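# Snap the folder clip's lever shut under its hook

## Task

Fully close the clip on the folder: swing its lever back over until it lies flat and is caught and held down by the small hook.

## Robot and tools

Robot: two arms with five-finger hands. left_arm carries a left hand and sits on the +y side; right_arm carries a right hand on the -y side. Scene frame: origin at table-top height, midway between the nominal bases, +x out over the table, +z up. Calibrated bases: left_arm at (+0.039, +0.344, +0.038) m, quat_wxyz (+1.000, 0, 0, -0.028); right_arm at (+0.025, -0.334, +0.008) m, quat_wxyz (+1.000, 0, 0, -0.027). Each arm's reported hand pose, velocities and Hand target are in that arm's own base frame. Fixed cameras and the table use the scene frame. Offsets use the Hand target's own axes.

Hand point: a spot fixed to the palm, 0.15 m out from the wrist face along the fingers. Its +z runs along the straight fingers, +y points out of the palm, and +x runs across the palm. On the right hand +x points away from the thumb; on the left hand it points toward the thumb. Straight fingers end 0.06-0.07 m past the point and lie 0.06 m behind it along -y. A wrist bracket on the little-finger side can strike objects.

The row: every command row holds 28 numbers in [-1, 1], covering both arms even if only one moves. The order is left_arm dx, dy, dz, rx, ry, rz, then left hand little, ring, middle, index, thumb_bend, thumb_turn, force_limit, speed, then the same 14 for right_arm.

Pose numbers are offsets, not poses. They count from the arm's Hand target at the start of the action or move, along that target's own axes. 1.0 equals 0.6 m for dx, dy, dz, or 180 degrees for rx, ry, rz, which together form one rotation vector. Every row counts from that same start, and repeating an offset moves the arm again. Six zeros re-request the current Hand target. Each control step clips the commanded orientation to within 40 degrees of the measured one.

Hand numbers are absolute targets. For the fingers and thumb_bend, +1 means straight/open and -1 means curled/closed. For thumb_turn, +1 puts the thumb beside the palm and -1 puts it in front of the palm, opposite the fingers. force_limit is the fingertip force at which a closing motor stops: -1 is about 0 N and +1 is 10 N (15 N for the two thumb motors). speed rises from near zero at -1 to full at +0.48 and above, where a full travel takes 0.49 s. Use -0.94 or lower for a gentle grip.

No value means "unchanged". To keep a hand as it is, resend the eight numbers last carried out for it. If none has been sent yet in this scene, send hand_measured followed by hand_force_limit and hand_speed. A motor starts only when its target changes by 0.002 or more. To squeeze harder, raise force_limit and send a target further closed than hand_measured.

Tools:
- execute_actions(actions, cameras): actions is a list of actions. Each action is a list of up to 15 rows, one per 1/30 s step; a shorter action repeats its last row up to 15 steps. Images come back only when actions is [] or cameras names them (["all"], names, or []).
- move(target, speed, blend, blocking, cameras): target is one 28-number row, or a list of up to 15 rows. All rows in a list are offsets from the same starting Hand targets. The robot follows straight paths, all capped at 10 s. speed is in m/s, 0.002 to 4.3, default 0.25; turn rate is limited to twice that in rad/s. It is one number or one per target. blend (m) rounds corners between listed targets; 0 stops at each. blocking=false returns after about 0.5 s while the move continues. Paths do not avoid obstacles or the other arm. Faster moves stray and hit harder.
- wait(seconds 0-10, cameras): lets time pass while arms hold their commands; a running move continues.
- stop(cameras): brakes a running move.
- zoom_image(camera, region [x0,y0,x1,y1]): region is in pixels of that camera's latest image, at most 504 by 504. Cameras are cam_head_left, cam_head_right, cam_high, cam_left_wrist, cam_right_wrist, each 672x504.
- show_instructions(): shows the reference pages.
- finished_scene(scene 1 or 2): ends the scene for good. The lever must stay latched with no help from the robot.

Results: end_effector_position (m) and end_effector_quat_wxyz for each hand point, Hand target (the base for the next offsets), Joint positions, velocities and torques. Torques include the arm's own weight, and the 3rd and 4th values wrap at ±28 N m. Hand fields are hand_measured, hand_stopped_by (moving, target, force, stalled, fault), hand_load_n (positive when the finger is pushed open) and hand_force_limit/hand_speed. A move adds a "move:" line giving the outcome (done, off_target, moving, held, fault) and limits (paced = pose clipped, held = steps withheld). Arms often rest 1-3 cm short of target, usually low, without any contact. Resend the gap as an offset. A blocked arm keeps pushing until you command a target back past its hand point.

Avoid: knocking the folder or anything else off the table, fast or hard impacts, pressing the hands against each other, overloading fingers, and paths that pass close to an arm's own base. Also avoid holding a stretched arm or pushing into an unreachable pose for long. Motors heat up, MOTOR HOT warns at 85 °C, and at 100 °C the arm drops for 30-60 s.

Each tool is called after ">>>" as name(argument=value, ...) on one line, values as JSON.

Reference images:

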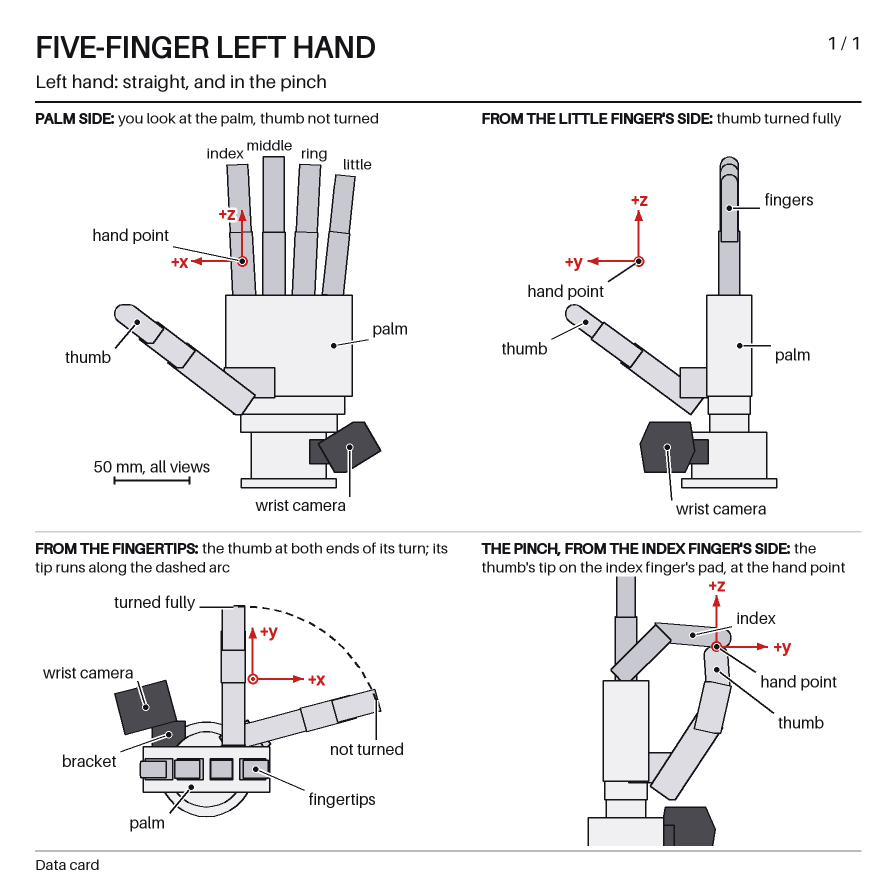

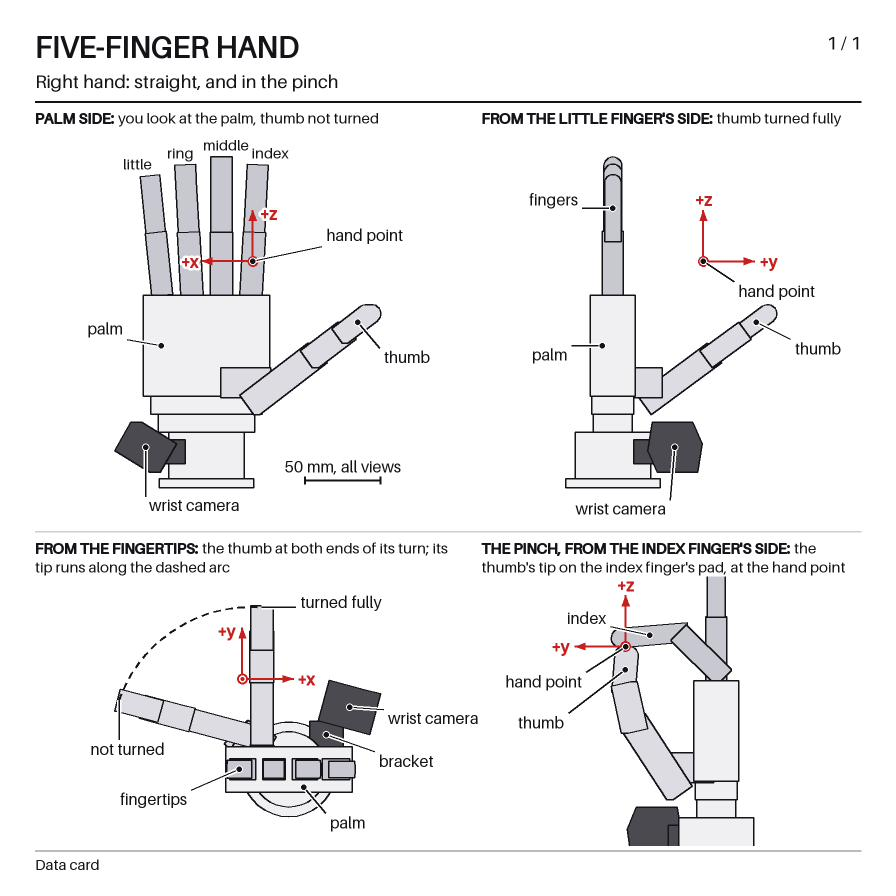

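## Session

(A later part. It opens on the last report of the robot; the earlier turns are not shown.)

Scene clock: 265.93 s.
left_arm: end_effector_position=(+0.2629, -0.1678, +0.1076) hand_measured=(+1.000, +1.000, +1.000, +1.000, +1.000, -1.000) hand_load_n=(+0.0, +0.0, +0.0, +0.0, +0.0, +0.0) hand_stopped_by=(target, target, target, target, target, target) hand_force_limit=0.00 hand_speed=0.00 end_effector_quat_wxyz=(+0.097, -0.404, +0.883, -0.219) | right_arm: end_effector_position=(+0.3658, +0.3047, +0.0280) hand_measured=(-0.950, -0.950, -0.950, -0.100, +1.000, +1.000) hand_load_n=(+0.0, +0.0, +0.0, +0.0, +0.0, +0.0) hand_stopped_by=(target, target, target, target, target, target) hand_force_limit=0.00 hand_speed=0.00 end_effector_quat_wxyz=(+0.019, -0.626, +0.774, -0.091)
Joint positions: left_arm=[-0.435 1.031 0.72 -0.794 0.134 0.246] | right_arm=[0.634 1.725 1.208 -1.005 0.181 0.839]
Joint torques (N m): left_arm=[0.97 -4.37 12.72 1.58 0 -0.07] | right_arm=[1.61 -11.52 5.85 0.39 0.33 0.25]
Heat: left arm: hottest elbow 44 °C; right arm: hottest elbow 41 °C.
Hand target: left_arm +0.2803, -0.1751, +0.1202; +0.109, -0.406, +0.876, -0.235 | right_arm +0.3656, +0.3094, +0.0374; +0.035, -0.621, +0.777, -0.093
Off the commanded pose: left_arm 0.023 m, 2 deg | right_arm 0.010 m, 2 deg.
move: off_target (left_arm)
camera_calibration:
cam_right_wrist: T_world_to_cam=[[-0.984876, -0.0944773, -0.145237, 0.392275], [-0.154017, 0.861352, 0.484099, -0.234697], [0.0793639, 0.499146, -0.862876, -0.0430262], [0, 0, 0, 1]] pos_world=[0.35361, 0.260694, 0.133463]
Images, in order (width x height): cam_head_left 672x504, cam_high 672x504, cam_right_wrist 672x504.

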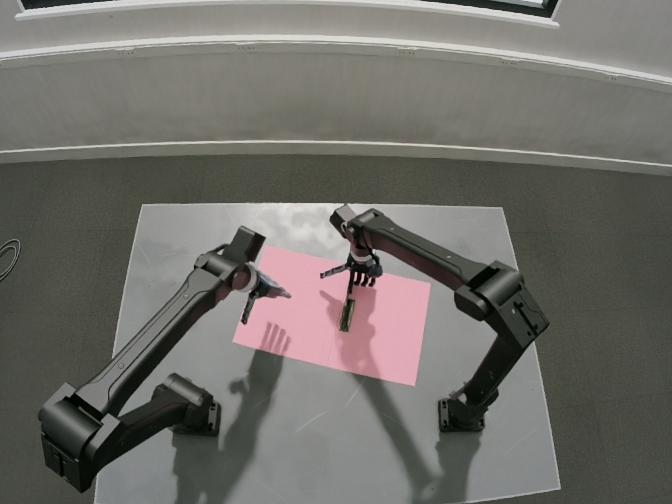

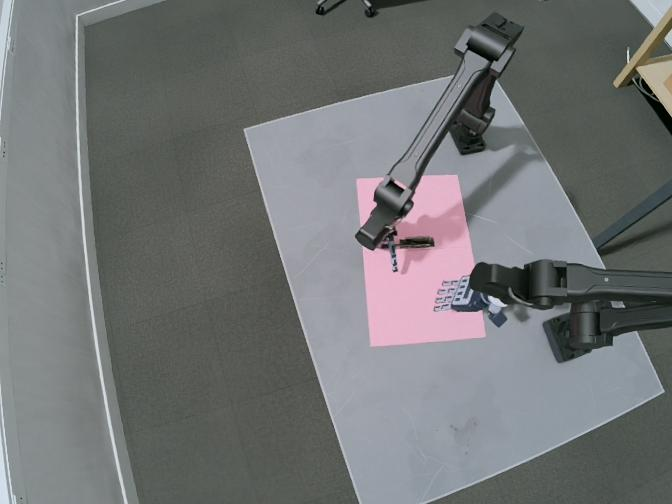

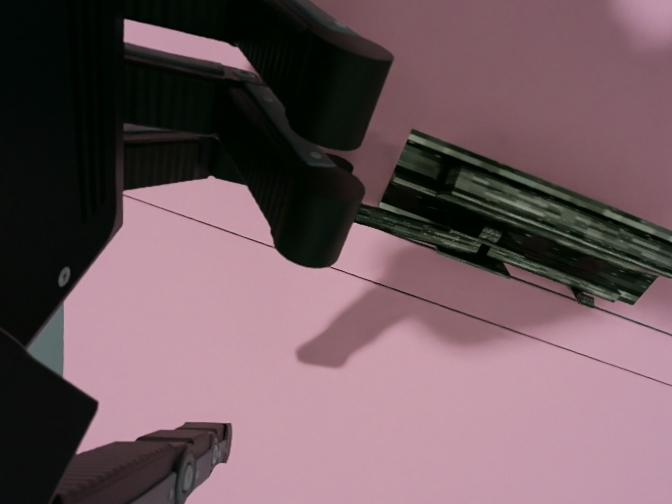

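>>> zoom_image(camera="cam_head_left", region=[335, 265, 375, 305])

>>> zoom_image(camera="cam_high", region=[375, 225, 425, 260])

>>> zoom_image(camera="cam_right_wrist", region=[320, 140, 420, 240])

Scaled by 12.600 from the camera's 672x504 image, which has a finer 960x720 frame.

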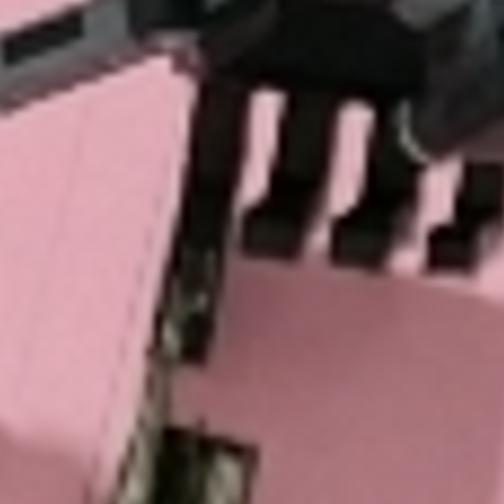

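Scaled by 10.080 from the camera's 672x504 image, which has a finer 960x720 frame.

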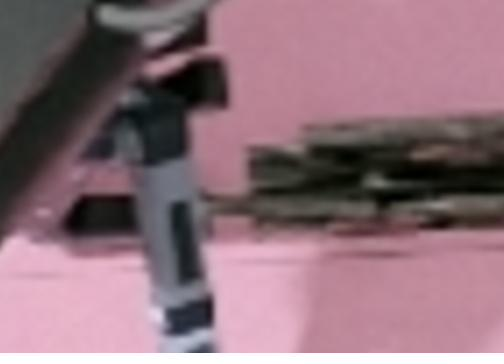

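Scaled by 5.040 from the camera's 672x504 image, which has a finer 960x720 frame.

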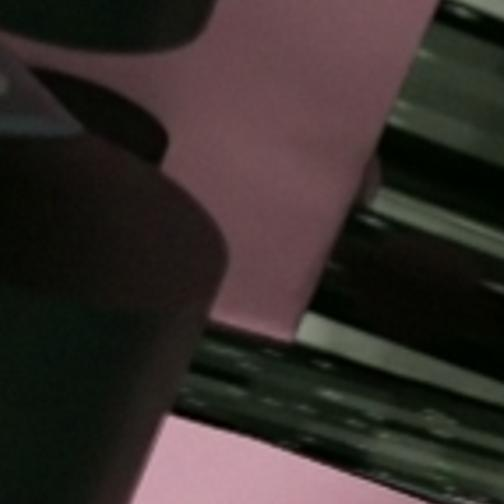

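>>> move(target=[0,0,0,0,0,0,1,1,1,1,1,-1,0,0,0.0006,-0.016,-0.0902,0,0,0,-0.95,-0.95,-0.95,-0.1,1,1,0,0], speed=0.08, cameras=["cam_head_left","cam_high","cam_right_wrist"])

>>> zoom_image(camera="cam_high", region=[350, 190, 450, 270])

>>> zoom_image(camera="cam_head_left", region=[325, 250, 385, 340])

Scene clock: 297.03 s.
left_arm: end_effector_position=(+0.2629, -0.1678, +0.1076) hand_measured=(+1.000, +1.000, +1.000, +1.000, +1.000, -1.000) hand_load_n=(+0.0, +0.0, +0.0, +0.0, +0.0, +0.0) hand_stopped_by=(target, target, target, target, target, target) hand_force_limit=0.00 hand_speed=0.00 end_effector_quat_wxyz=(+0.097, -0.404, +0.883, -0.219) | right_arm: end_effector_position=(+0.3498, +0.2951, +0.0636) hand_measured=(-0.950, -0.950, -0.950, -0.100, +1.000, +1.000) hand_load_n=(+0.5, +0.0, +0.5, +0.0, +0.0, +0.0) hand_stopped_by=(target, target, target, target, target, target) hand_force_limit=0.00 hand_speed=0.00 end_effector_quat_wxyz=(+0.001, -0.626, +0.774, -0.090)
Joint positions: left_arm=[-0.435 1.031 0.72 -0.794 0.134 0.246] | right_arm=[0.637 1.663 1.229 -1.127 0.181 0.847]
Joint torques (N m): left_arm=[0.97 -4.25 12.7 1.59 0 -0.06] | right_arm=[1.61 -10.99 11.15 -0.42 0.33 0.22]
Heat: left arm: hottest elbow 45 °C; right arm: hottest elbow 39 °C.
Hand target: left_arm +0.2803, -0.1751, +0.1202; +0.109, -0.406, +0.876, -0.235 | right_arm +0.3655, +0.3123, +0.0920; +0.035, -0.621, +0.777, -0.093
Off the commanded pose: left_arm 0.023 m, 2 deg | right_arm 0.037 m, 4 deg.
move: off_target (left_arm, right_arm)
camera_calibration:
cam_right_wrist: T_world_to_cam=[[-0.989021, -0.0940153, -0.114013, 0.380146], [-0.137027, 0.872315, 0.469351, -0.254456], [0.0553286, 0.479821, -0.87562, 0.00876447], [0, 0, 0, 1]] pos_world=[0.34062, 0.2535, 0.170445]
Images, in order (width x height): cam_head_left 672x504, cam_high 672x504, cam_right_wrist 672x504.

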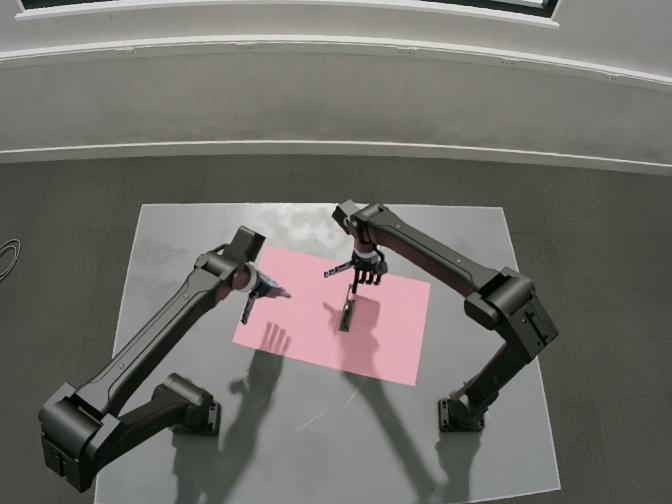

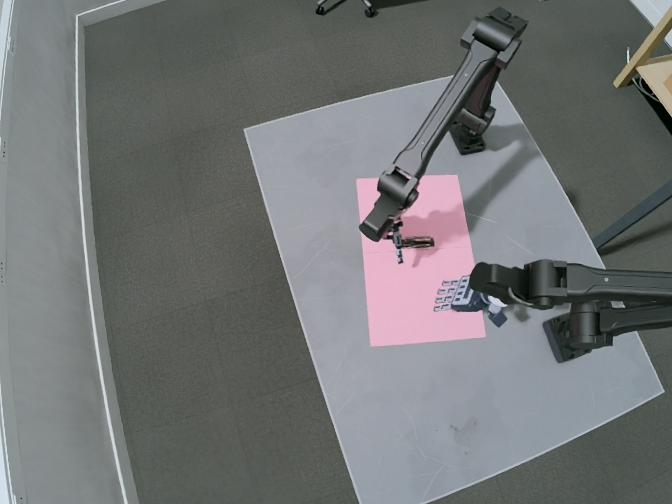

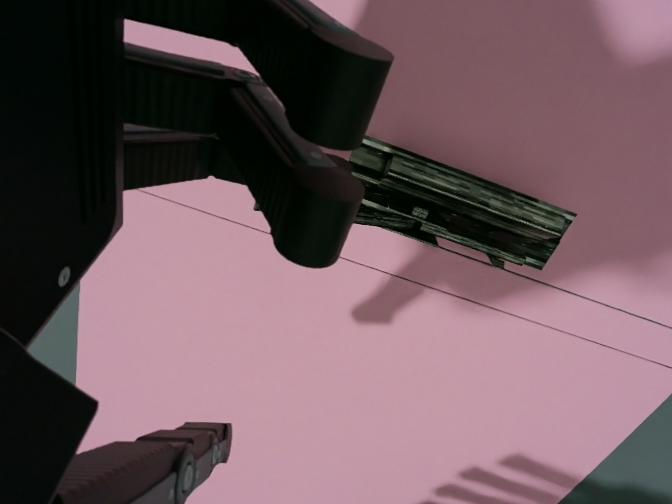

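Scaled by 5.040 from the camera's 672x504 image, which has a finer 960x720 frame.

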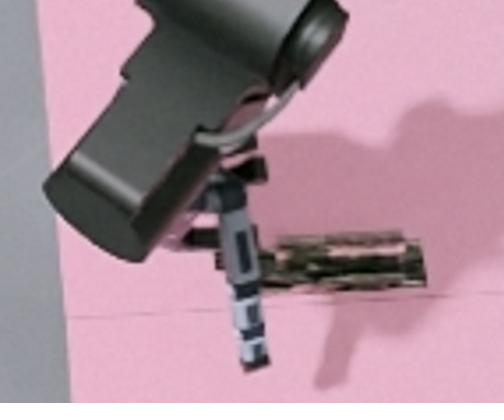

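Scaled by 5.600 from the camera's 672x504 image, which has a finer 960x720 frame.

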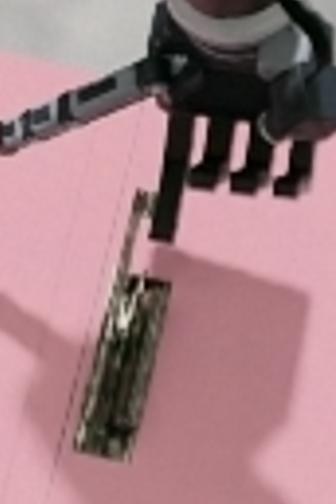

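>>> zoom_image(camera="cam_high", region=[380, 215, 430, 260])

>>> zoom_image(camera="cam_head_left", region=[335, 265, 375, 305])

>>> zoom_image(camera="cam_right_wrist", region=[230, 130, 450, 290])

Scaled by 10.080 from the camera's 672x504 image, which has a finer 960x720 frame.

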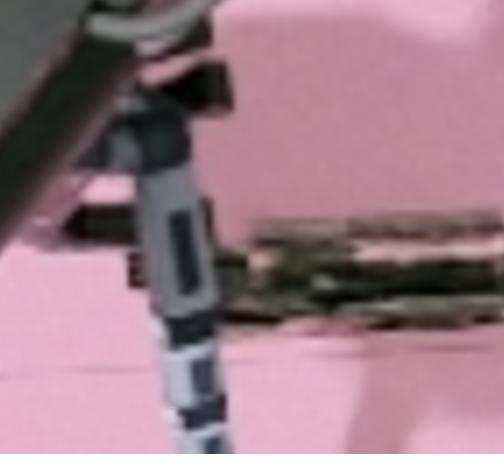

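Scaled by 12.600 from the camera's 672x504 image, which has a finer 960x720 frame.

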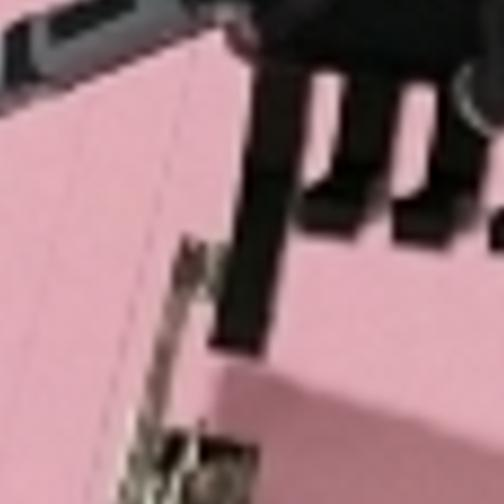

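Scaled by 2.291 from the camera's 672x504 image, which has a finer 960x720 frame.

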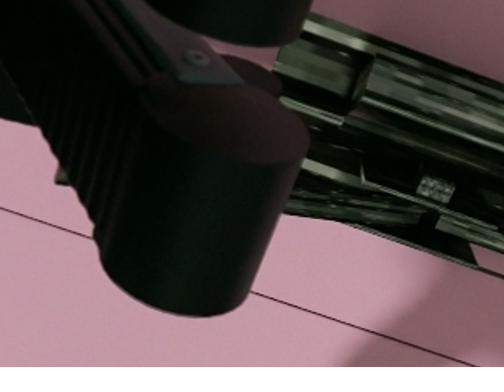

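>>> move(target=[0,0,0,0,0,0,1,1,1,1,1,-1,0,0,-0.0248,0.0016,-0.0183,0,0,0,-0.95,-0.95,-0.95,-0.1,1,1,0,0], speed=0.06, cameras=["cam_head_left","cam_high","cam_right_wrist"])

>>> zoom_image(camera="cam_head_left", region=[335, 265, 375, 305])

>>> zoom_image(camera="cam_high", region=[380, 215, 430, 260])

Scene clock: 314.57 s.
left_arm: end_effector_position=(+0.2629, -0.1678, +0.1076) hand_measured=(+1.000, +1.000, +1.000, +1.000, +1.000, -1.000) hand_load_n=(+0.0, +0.0, +0.0, +0.0, +0.0, +0.0) hand_stopped_by=(target, target, target, target, target, target) hand_force_limit=0.00 hand_speed=0.00 end_effector_quat_wxyz=(+0.097, -0.404, +0.883, -0.219) | right_arm: end_effector_position=(+0.3518, +0.3123, +0.0807) hand_measured=(-0.950, -0.950, -0.950, -0.100, +1.000, +1.000) hand_load_n=(+0.0, +0.0, +0.0, +0.0, +0.0, +0.0) hand_stopped_by=(target, target, target, target, target, target) hand_force_limit=0.00 hand_speed=0.00 end_effector_quat_wxyz=(+0.010, -0.626, +0.774, -0.091)
Joint positions: left_arm=[-0.435 1.031 0.72 -0.794 0.134 0.246] | right_arm=[0.664 1.663 1.278 -1.163 0.181 0.872]
Joint torques (N m): left_arm=[1.03 -4.31 12.71 1.57 0.01 -0.06] | right_arm=[1.61 -9.99 11.44 -0.42 0.4 0.26]
Heat: left arm: hottest elbow 46 °C; right arm: hottest elbow 41 °C.
Hand target: left_arm +0.2803, -0.1751, +0.1202; +0.109, -0.406, +0.876, -0.235 | right_arm +0.3661, +0.3281, +0.1018; +0.035, -0.621, +0.777, -0.092
Off the commanded pose: left_arm 0.023 m, 2 deg | right_arm 0.030 m, 3 deg.
move: off_target (left_arm, right_arm)
camera_calibration:
cam_right_wrist: T_world_to_cam=[[-0.987179, -0.0943239, -0.128765, 0.386232], [-0.145012, 0.867095, 0.476568, -0.273349], [0.0666997, 0.489131, -0.869656, 0.0078779], [0, 0, 0, 1]] pos_world=[0.341115, 0.269597, 0.186854]
Images, in order (width x height): cam_head_left 672x504, cam_high 672x504, cam_right_wrist 672x504.

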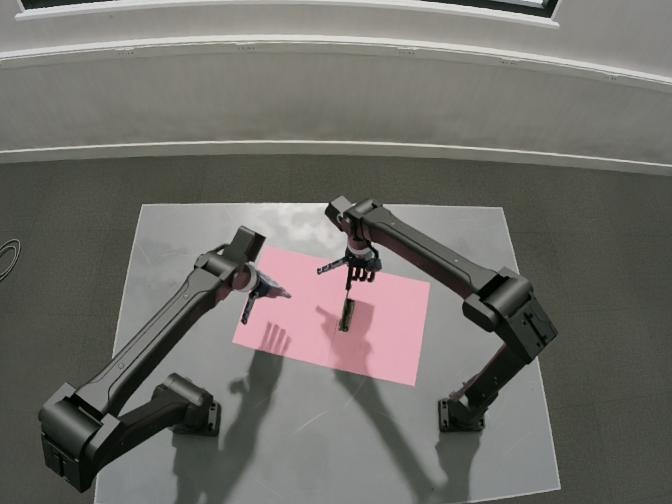

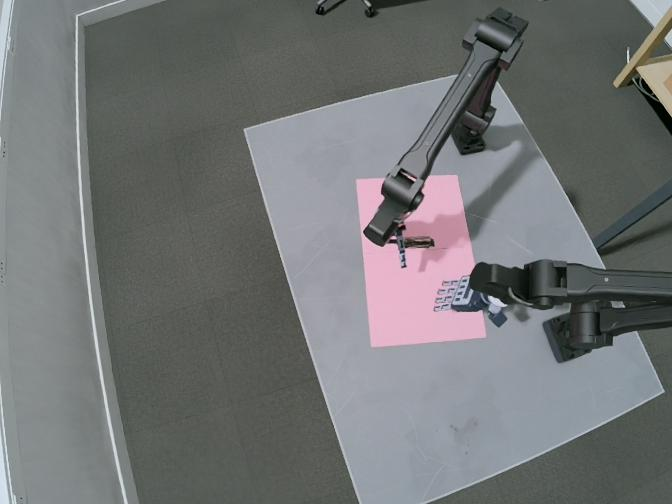

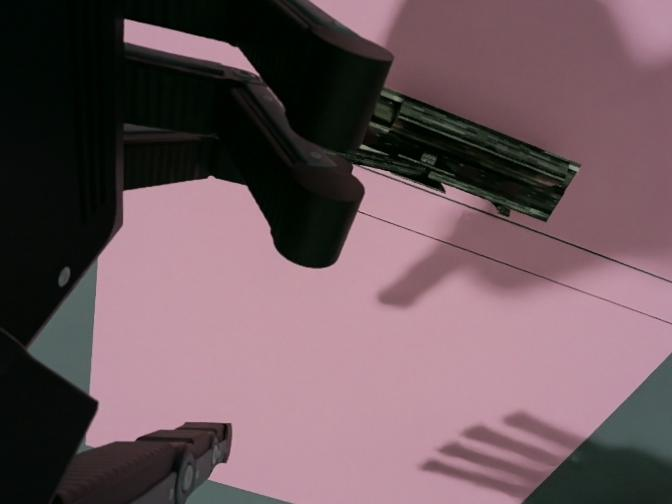

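Scaled by 12.600 from the camera's 672x504 image, which has a finer 960x720 frame.

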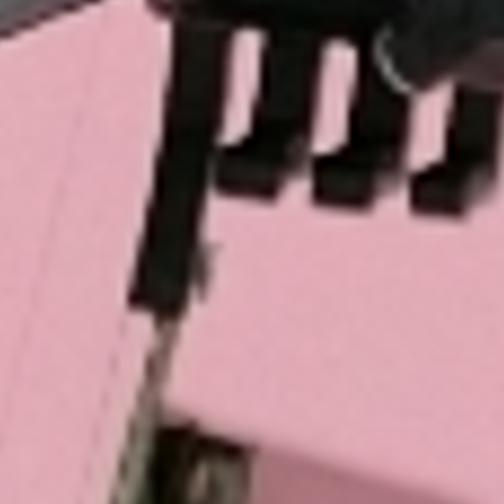

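Scaled by 10.080 from the camera's 672x504 image, which has a finer 960x720 frame.

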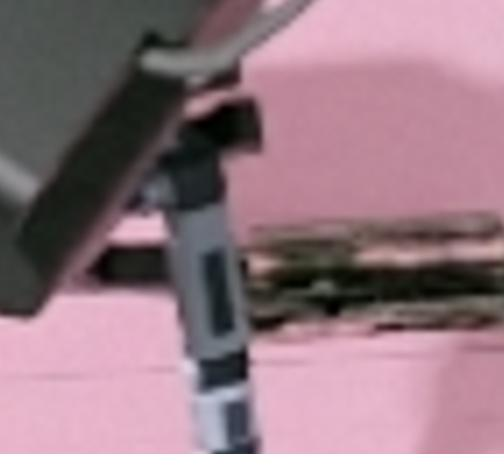

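>>> zoom_image(camera="cam_right_wrist", region=[300, 80, 460, 220])

>>> zoom_image(camera="cam_head_right", region=[335, 265, 375, 305])

Scaled by 3.150 from the camera's 672x504 image, which has a finer 960x720 frame.

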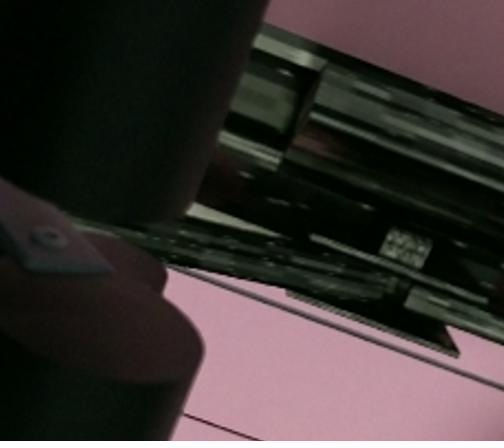

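This scene's latest camera images include none from cam_head_right. They are from: cam_head_left, cam_high, cam_right_wrist. cam_head_right's image comes with the result of a call that names it in "cameras".

>>> move(target=[0,0,0,0.122,0,0,1,1,1,1,1,-1,0,0,0.0287,-0.0865,0.0335,0,0,0,-0.95,-0.95,-0.95,-0.1,1,1,0,0], speed=0.15, cameras=["all"])

>>> zoom_image(camera="cam_head_left", region=[325, 250, 385, 340])

>>> zoom_image(camera="cam_high", region=[370, 210, 440, 260])

>>> zoom_image(camera="cam_left_wrist", region=[280, 180, 480, 350])

Scene clock: 379.93 s.
left_arm: end_effector_position=(+0.2796, -0.1769, +0.1229) hand_measured=(+1.000, +1.000, +1.000, +1.000, +1.000, -1.000) hand_load_n=(+0.0, +0.0, +0.0, +0.0, +0.0, +0.0) hand_stopped_by=(target, target, target, target, target, target) hand_force_limit=0.00 hand_speed=0.00 end_effector_quat_wxyz=(+0.181, -0.373, +0.821, -0.393) | right_arm: end_effector_position=(+0.3932, +0.2880, +0.0820) hand_measured=(-0.950, -0.950, -0.950, -0.100, +1.000, +1.000) hand_load_n=(+0.0, +0.0, +0.0, +0.5, +0.0, +0.0) hand_stopped_by=(target, target, target, target, target, target) hand_force_limit=0.00 hand_speed=0.00 end_effector_quat_wxyz=(+0.013, -0.620, +0.779, -0.091)
Joint positions: left_arm=[-0.355 0.796 0.507 -0.419 0.276 0.234] | right_arm=[0.574 1.701 1.332 -1.158 0.18 0.797]
Joint torques (N m): left_arm=[1.32 -2.84 8.83 2.25 0.1 -0.07] | right_arm=[0.5 -9 11.58 0.46 0.16 0]
Heat: left arm: hottest elbow 47 °C; right arm: hottest elbow 49 °C.
Hand target: left_arm +0.2802, -0.1751, +0.1200; +0.184, -0.378, +0.815, -0.397 | right_arm +0.4155, +0.2984, +0.0929; +0.035, -0.621, +0.777, -0.093
Off the commanded pose: left_arm 0.003 m, 1 deg | right_arm 0.027 m, 3 deg.
move: off_target (right_arm)
camera_calibration:
cam_left_wrist: T_world_to_cam=[[0.308313, -0.578651, 0.755054, -0.282982], [-0.925836, -0.364888, 0.0984101, 0.19782], [0.218565, -0.729397, -0.648235, 0.00499185], [0, 0, 0, 1]] pos_world=[0.269305, -0.0879248, 0.197435]
cam_right_wrist: T_world_to_cam=[[-0.987698, -0.0783605, -0.135321, 0.421163], [-0.134413, 0.867665, 0.478634, -0.251375], [0.0799071, 0.490935, -0.867524, 0.0122747], [0, 0, 0, 1]] pos_world=[0.381213, 0.245086, 0.187957]

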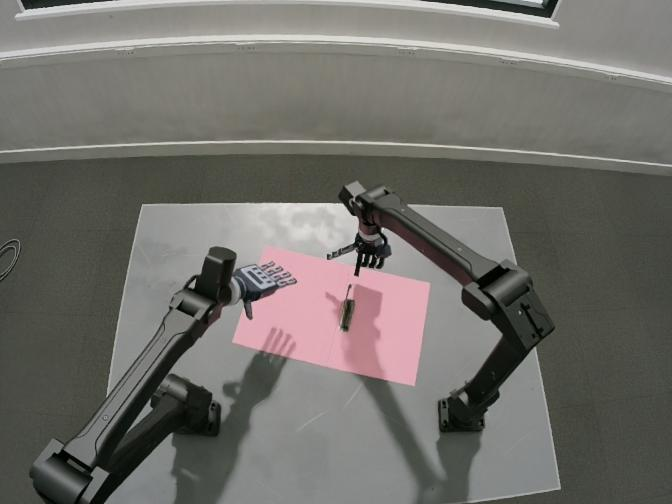

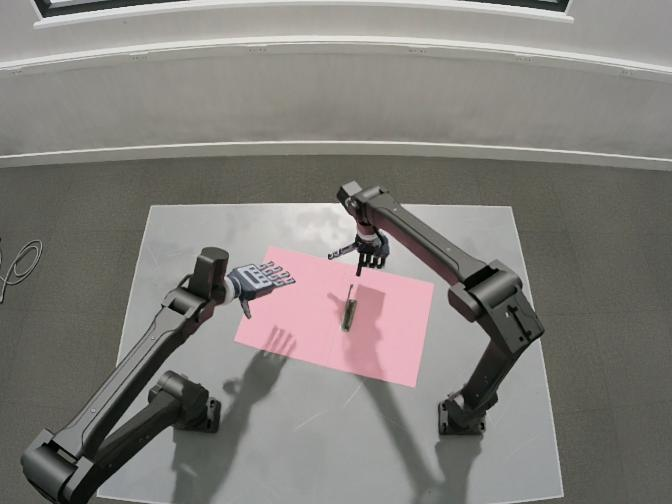

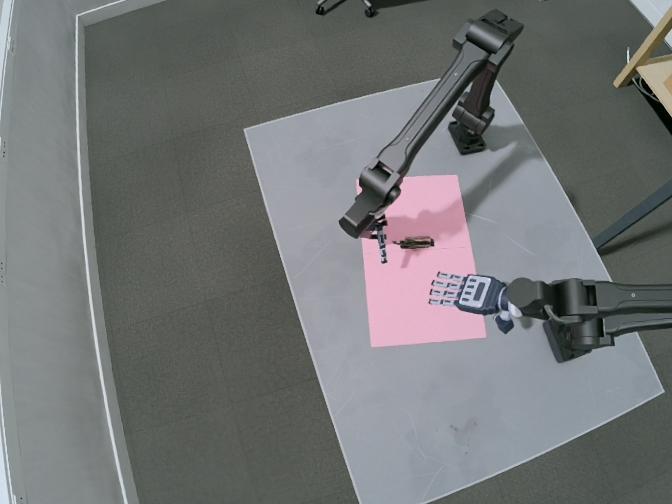

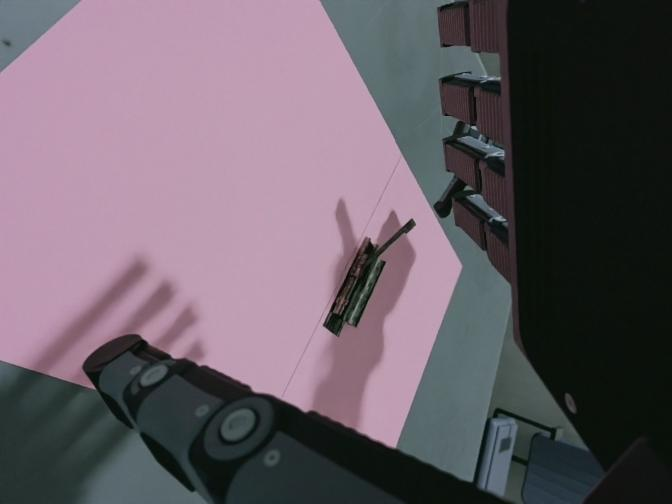

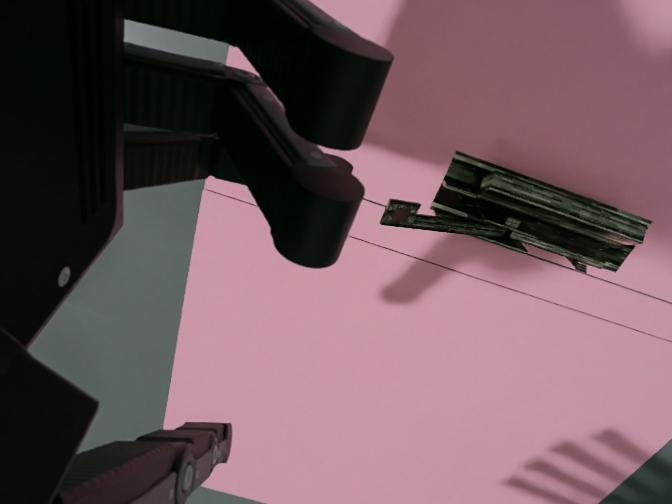

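Scaled by 5.600 from the camera's 672x504 image, which has a finer 960x720 frame.

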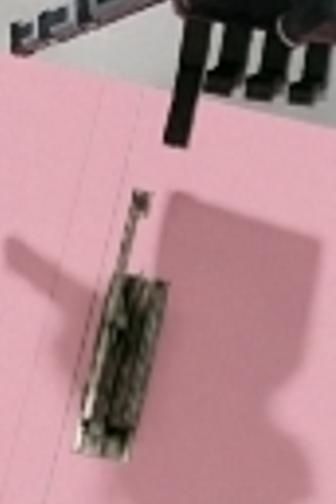

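Scaled by 7.200 from the camera's 672x504 image, which has a finer 960x720 frame.

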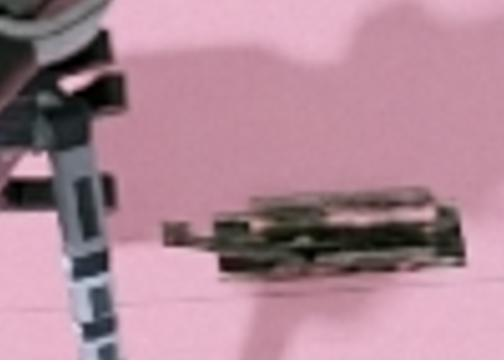

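Scaled by 2.520 from the camera's 672x504 image, which has a finer 960x720 frame.

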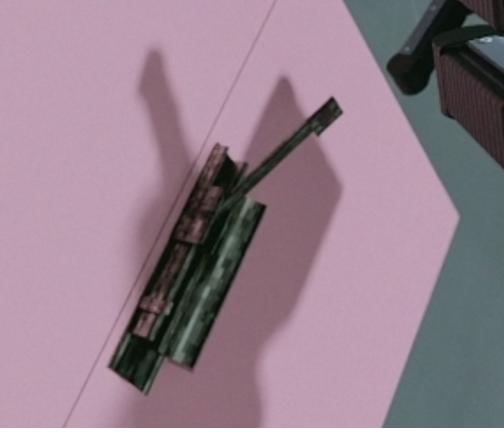

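>>> move(target=[0,0,0,0,0,0,1,1,1,1,1,-1,0,0,-0.0093,0.0538,0.0823,0,0,0,-0.95,-0.95,-0.95,-0.1,1,1,0,0], speed=0.12, cameras=["cam_head_left","cam_high","cam_left_wrist"])

>>> zoom_image(camera="cam_head_left", region=[325, 250, 385, 340])

>>> zoom_image(camera="cam_left_wrist", region=[300, 150, 480, 330])

Scene clock: 402.33 s.
left_arm: end_effector_position=(+0.2796, -0.1769, +0.1230) hand_measured=(+1.000, +1.000, +1.000, +1.000, +1.000, -1.000) hand_load_n=(+0.0, +0.0, +0.0, +0.0, +0.0, +0.0) hand_stopped_by=(target, target, target, target, target, target) hand_force_limit=0.00 hand_speed=0.00 end_effector_quat_wxyz=(+0.181, -0.374, +0.820, -0.393) | right_arm: end_effector_position=(+0.3950, +0.3017, +0.0445) hand_measured=(-0.950, -0.950, -0.950, -0.100, +1.000, +1.000) hand_load_n=(+0.0, +0.0, +0.0, +0.0, +0.0, +0.0) hand_stopped_by=(target, target, target, target, target, target) hand_force_limit=0.00 hand_speed=0.00 end_effector_quat_wxyz=(+0.035, -0.624, +0.775, -0.093)
Joint positions: left_arm=[-0.355 0.796 0.507 -0.419 0.276 0.234] | right_arm=[0.595 1.734 1.27 -1.019 0.18 0.801]
Joint torques (N m): left_arm=[1.32 -2.9 8.79 2.24 0.11 -0.06] | right_arm=[1.44 -9.35 6.53 0.54 0.27 0.23]
Heat: left arm: hottest elbow 44 °C; right arm: hottest elbow 46 °C.
Hand target: left_arm +0.2803, -0.1751, +0.1201; +0.184, -0.378, +0.815, -0.397 | right_arm +0.3942, +0.3057, +0.0381; +0.035, -0.621, +0.777, -0.093
Off the commanded pose: left_arm 0.004 m, 1 deg | right_arm 0.008 m, 0 deg.
move: done
camera_calibration:
cam_left_wrist: T_world_to_cam=[[0.308351, -0.57828, 0.755322, -0.283119], [-0.925753, -0.365099, 0.0984056, 0.197863], [0.218861, -0.729585, -0.647924, 0.00487715], [0, 0, 0, 1]] pos_world=[0.269405, -0.0879244, 0.197535]
Images, in order (width x height): cam_head_left 672x504, cam_high 672x504, cam_left_wrist 672x504.

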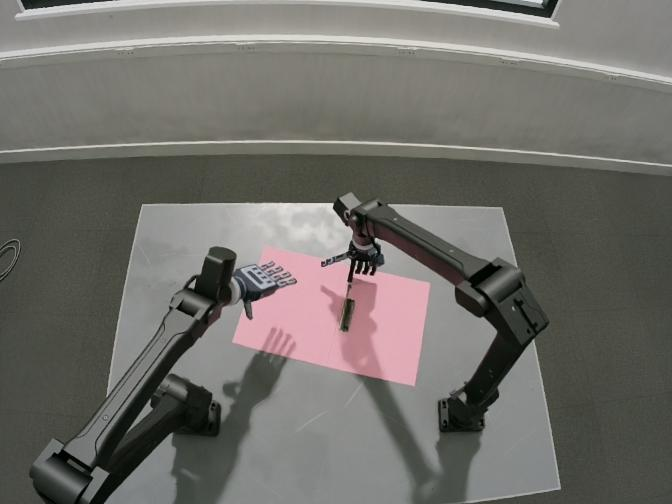

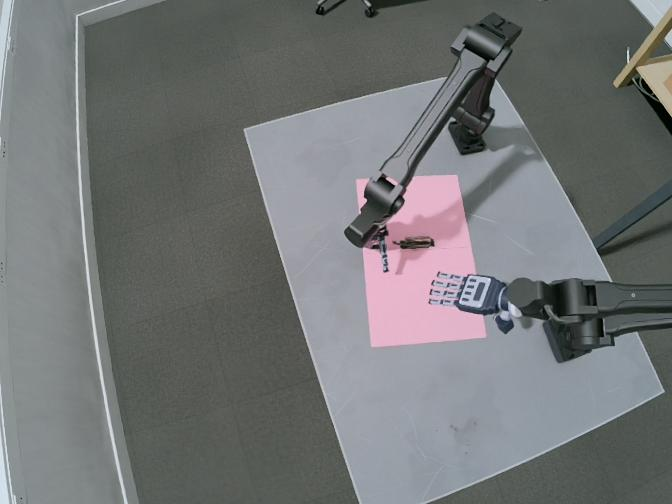

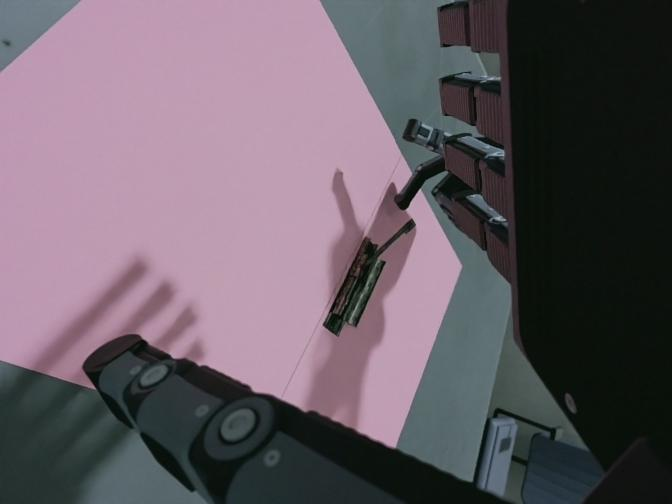

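Scaled by 5.600 from the camera's 672x504 image, which has a finer 960x720 frame.

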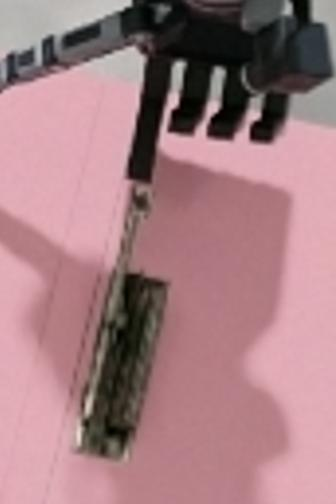

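Scaled by 2.800 from the camera's 672x504 image, which has a finer 960x720 frame.

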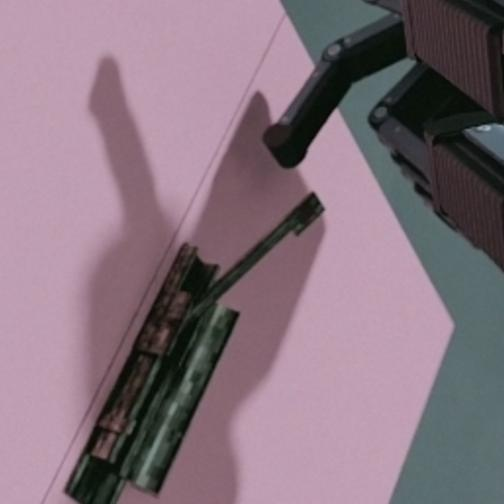

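>>> move(target=[[0,0,0,0,0,0,1,1,1,1,1,-1,0,0,0.002,0.0702,-0.0335,0,0,0,-0.95,-0.95,-0.95,-0.1,1,1,0,0],[0,0,0,0,0,0,1,1,1,1,1,-1,0,0,-0.0132,0.0412,-0.1188,0,0,0,-0.95,-0.95,-0.95,-0.1,1,1,0,0]], speed=0.08, cameras=["cam_head_left","cam_high","cam_left_wrist"])

>>> zoom_image(camera="cam_head_left", region=[325, 250, 385, 340])

>>> zoom_image(camera="cam_left_wrist", region=[300, 150, 480, 330])

Scene clock: 430.60 s.
left_arm: end_effector_position=(+0.2796, -0.1769, +0.1230) hand_measured=(+1.000, +1.000, +1.000, +1.000, +1.000, -1.000) hand_load_n=(+0.0, +0.0, +0.0, +0.0, +0.0, +0.0) hand_stopped_by=(target, target, target, target, target, target) hand_force_limit=0.00 hand_speed=0.00 end_effector_quat_wxyz=(+0.181, -0.374, +0.820, -0.393) | right_arm: end_effector_position=(+0.3457, +0.3096, +0.0749) hand_measured=(-0.950, -0.950, -0.950, -0.100, +1.000, +1.000) hand_load_n=(+0.0, +0.0, +0.0, +0.0, +0.0, +0.0) hand_stopped_by=(target, target, target, target, target, target) hand_force_limit=0.00 hand_speed=0.00 end_effector_quat_wxyz=(+0.003, -0.626, +0.774, -0.091)
Joint positions: left_arm=[-0.355 0.796 0.507 -0.419 0.276 0.234] | right_arm=[0.667 1.663 1.261 -1.161 0.183 0.877]
Joint torques (N m): left_arm=[1.38 -2.96 8.79 2.24 0.1 -0.06] | right_arm=[1.38 -10.87 11.28 -0.53 0.32 0.23]
Heat: left arm: hottest elbow 42 °C; right arm: hottest elbow 42 °C.
Hand target: left_arm +0.2803, -0.1751, +0.1201; +0.184, -0.378, +0.815, -0.397 | right_arm +0.3601, +0.3257, +0.1029; +0.035, -0.621, +0.777, -0.093
Off the commanded pose: left_arm 0.004 m, 1 deg | right_arm 0.035 m, 4 deg.
move: off_target (right_arm)
camera_calibration:
cam_left_wrist: T_world_to_cam=[[0.308351, -0.57828, 0.755322, -0.283119], [-0.925753, -0.365099, 0.0984056, 0.197863], [0.218861, -0.729585, -0.647924, 0.00487715], [0, 0, 0, 1]] pos_world=[0.269405, -0.0879244, 0.197535]
Images, in order (width x height): cam_head_left 672x504, cam_high 672x504, cam_left_wrist 672x504.

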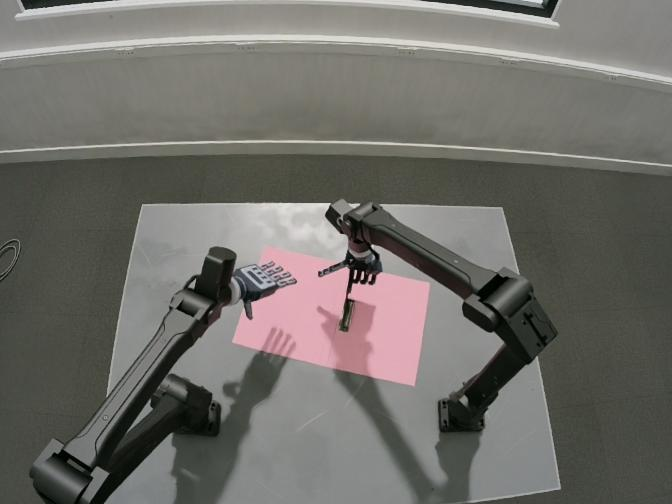

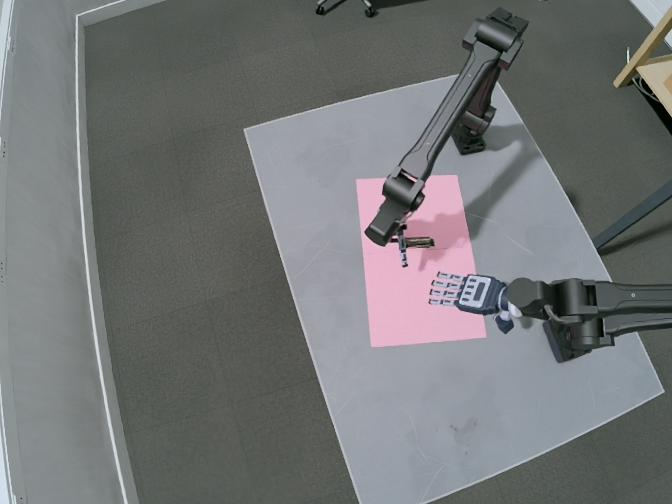

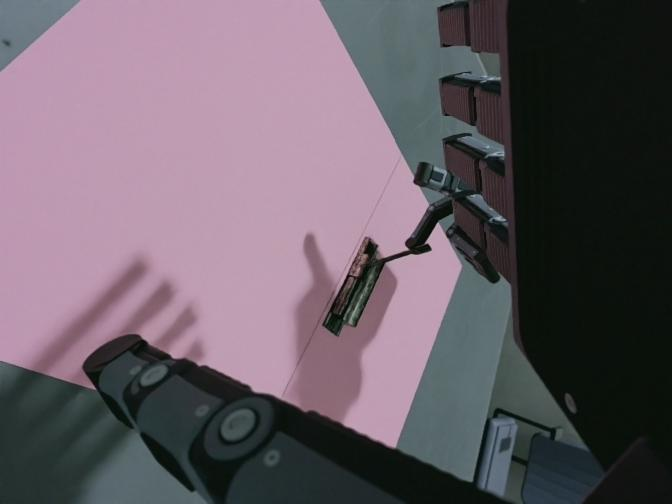

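Scaled by 5.600 from the camera's 672x504 image, which has a finer 960x720 frame.

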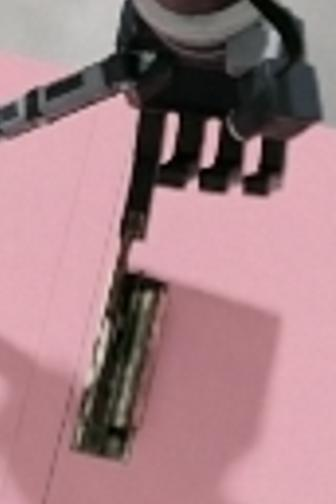

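Scaled by 2.800 from the camera's 672x504 image, which has a finer 960x720 frame.

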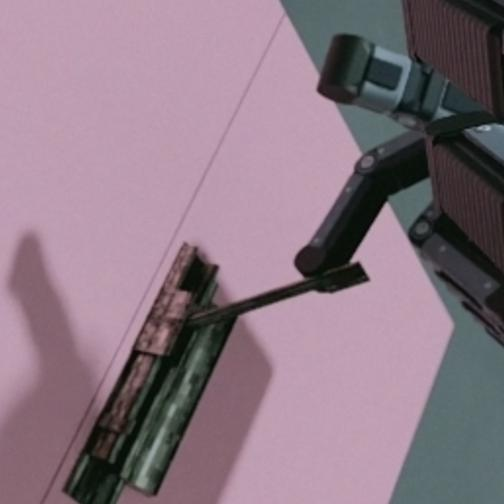

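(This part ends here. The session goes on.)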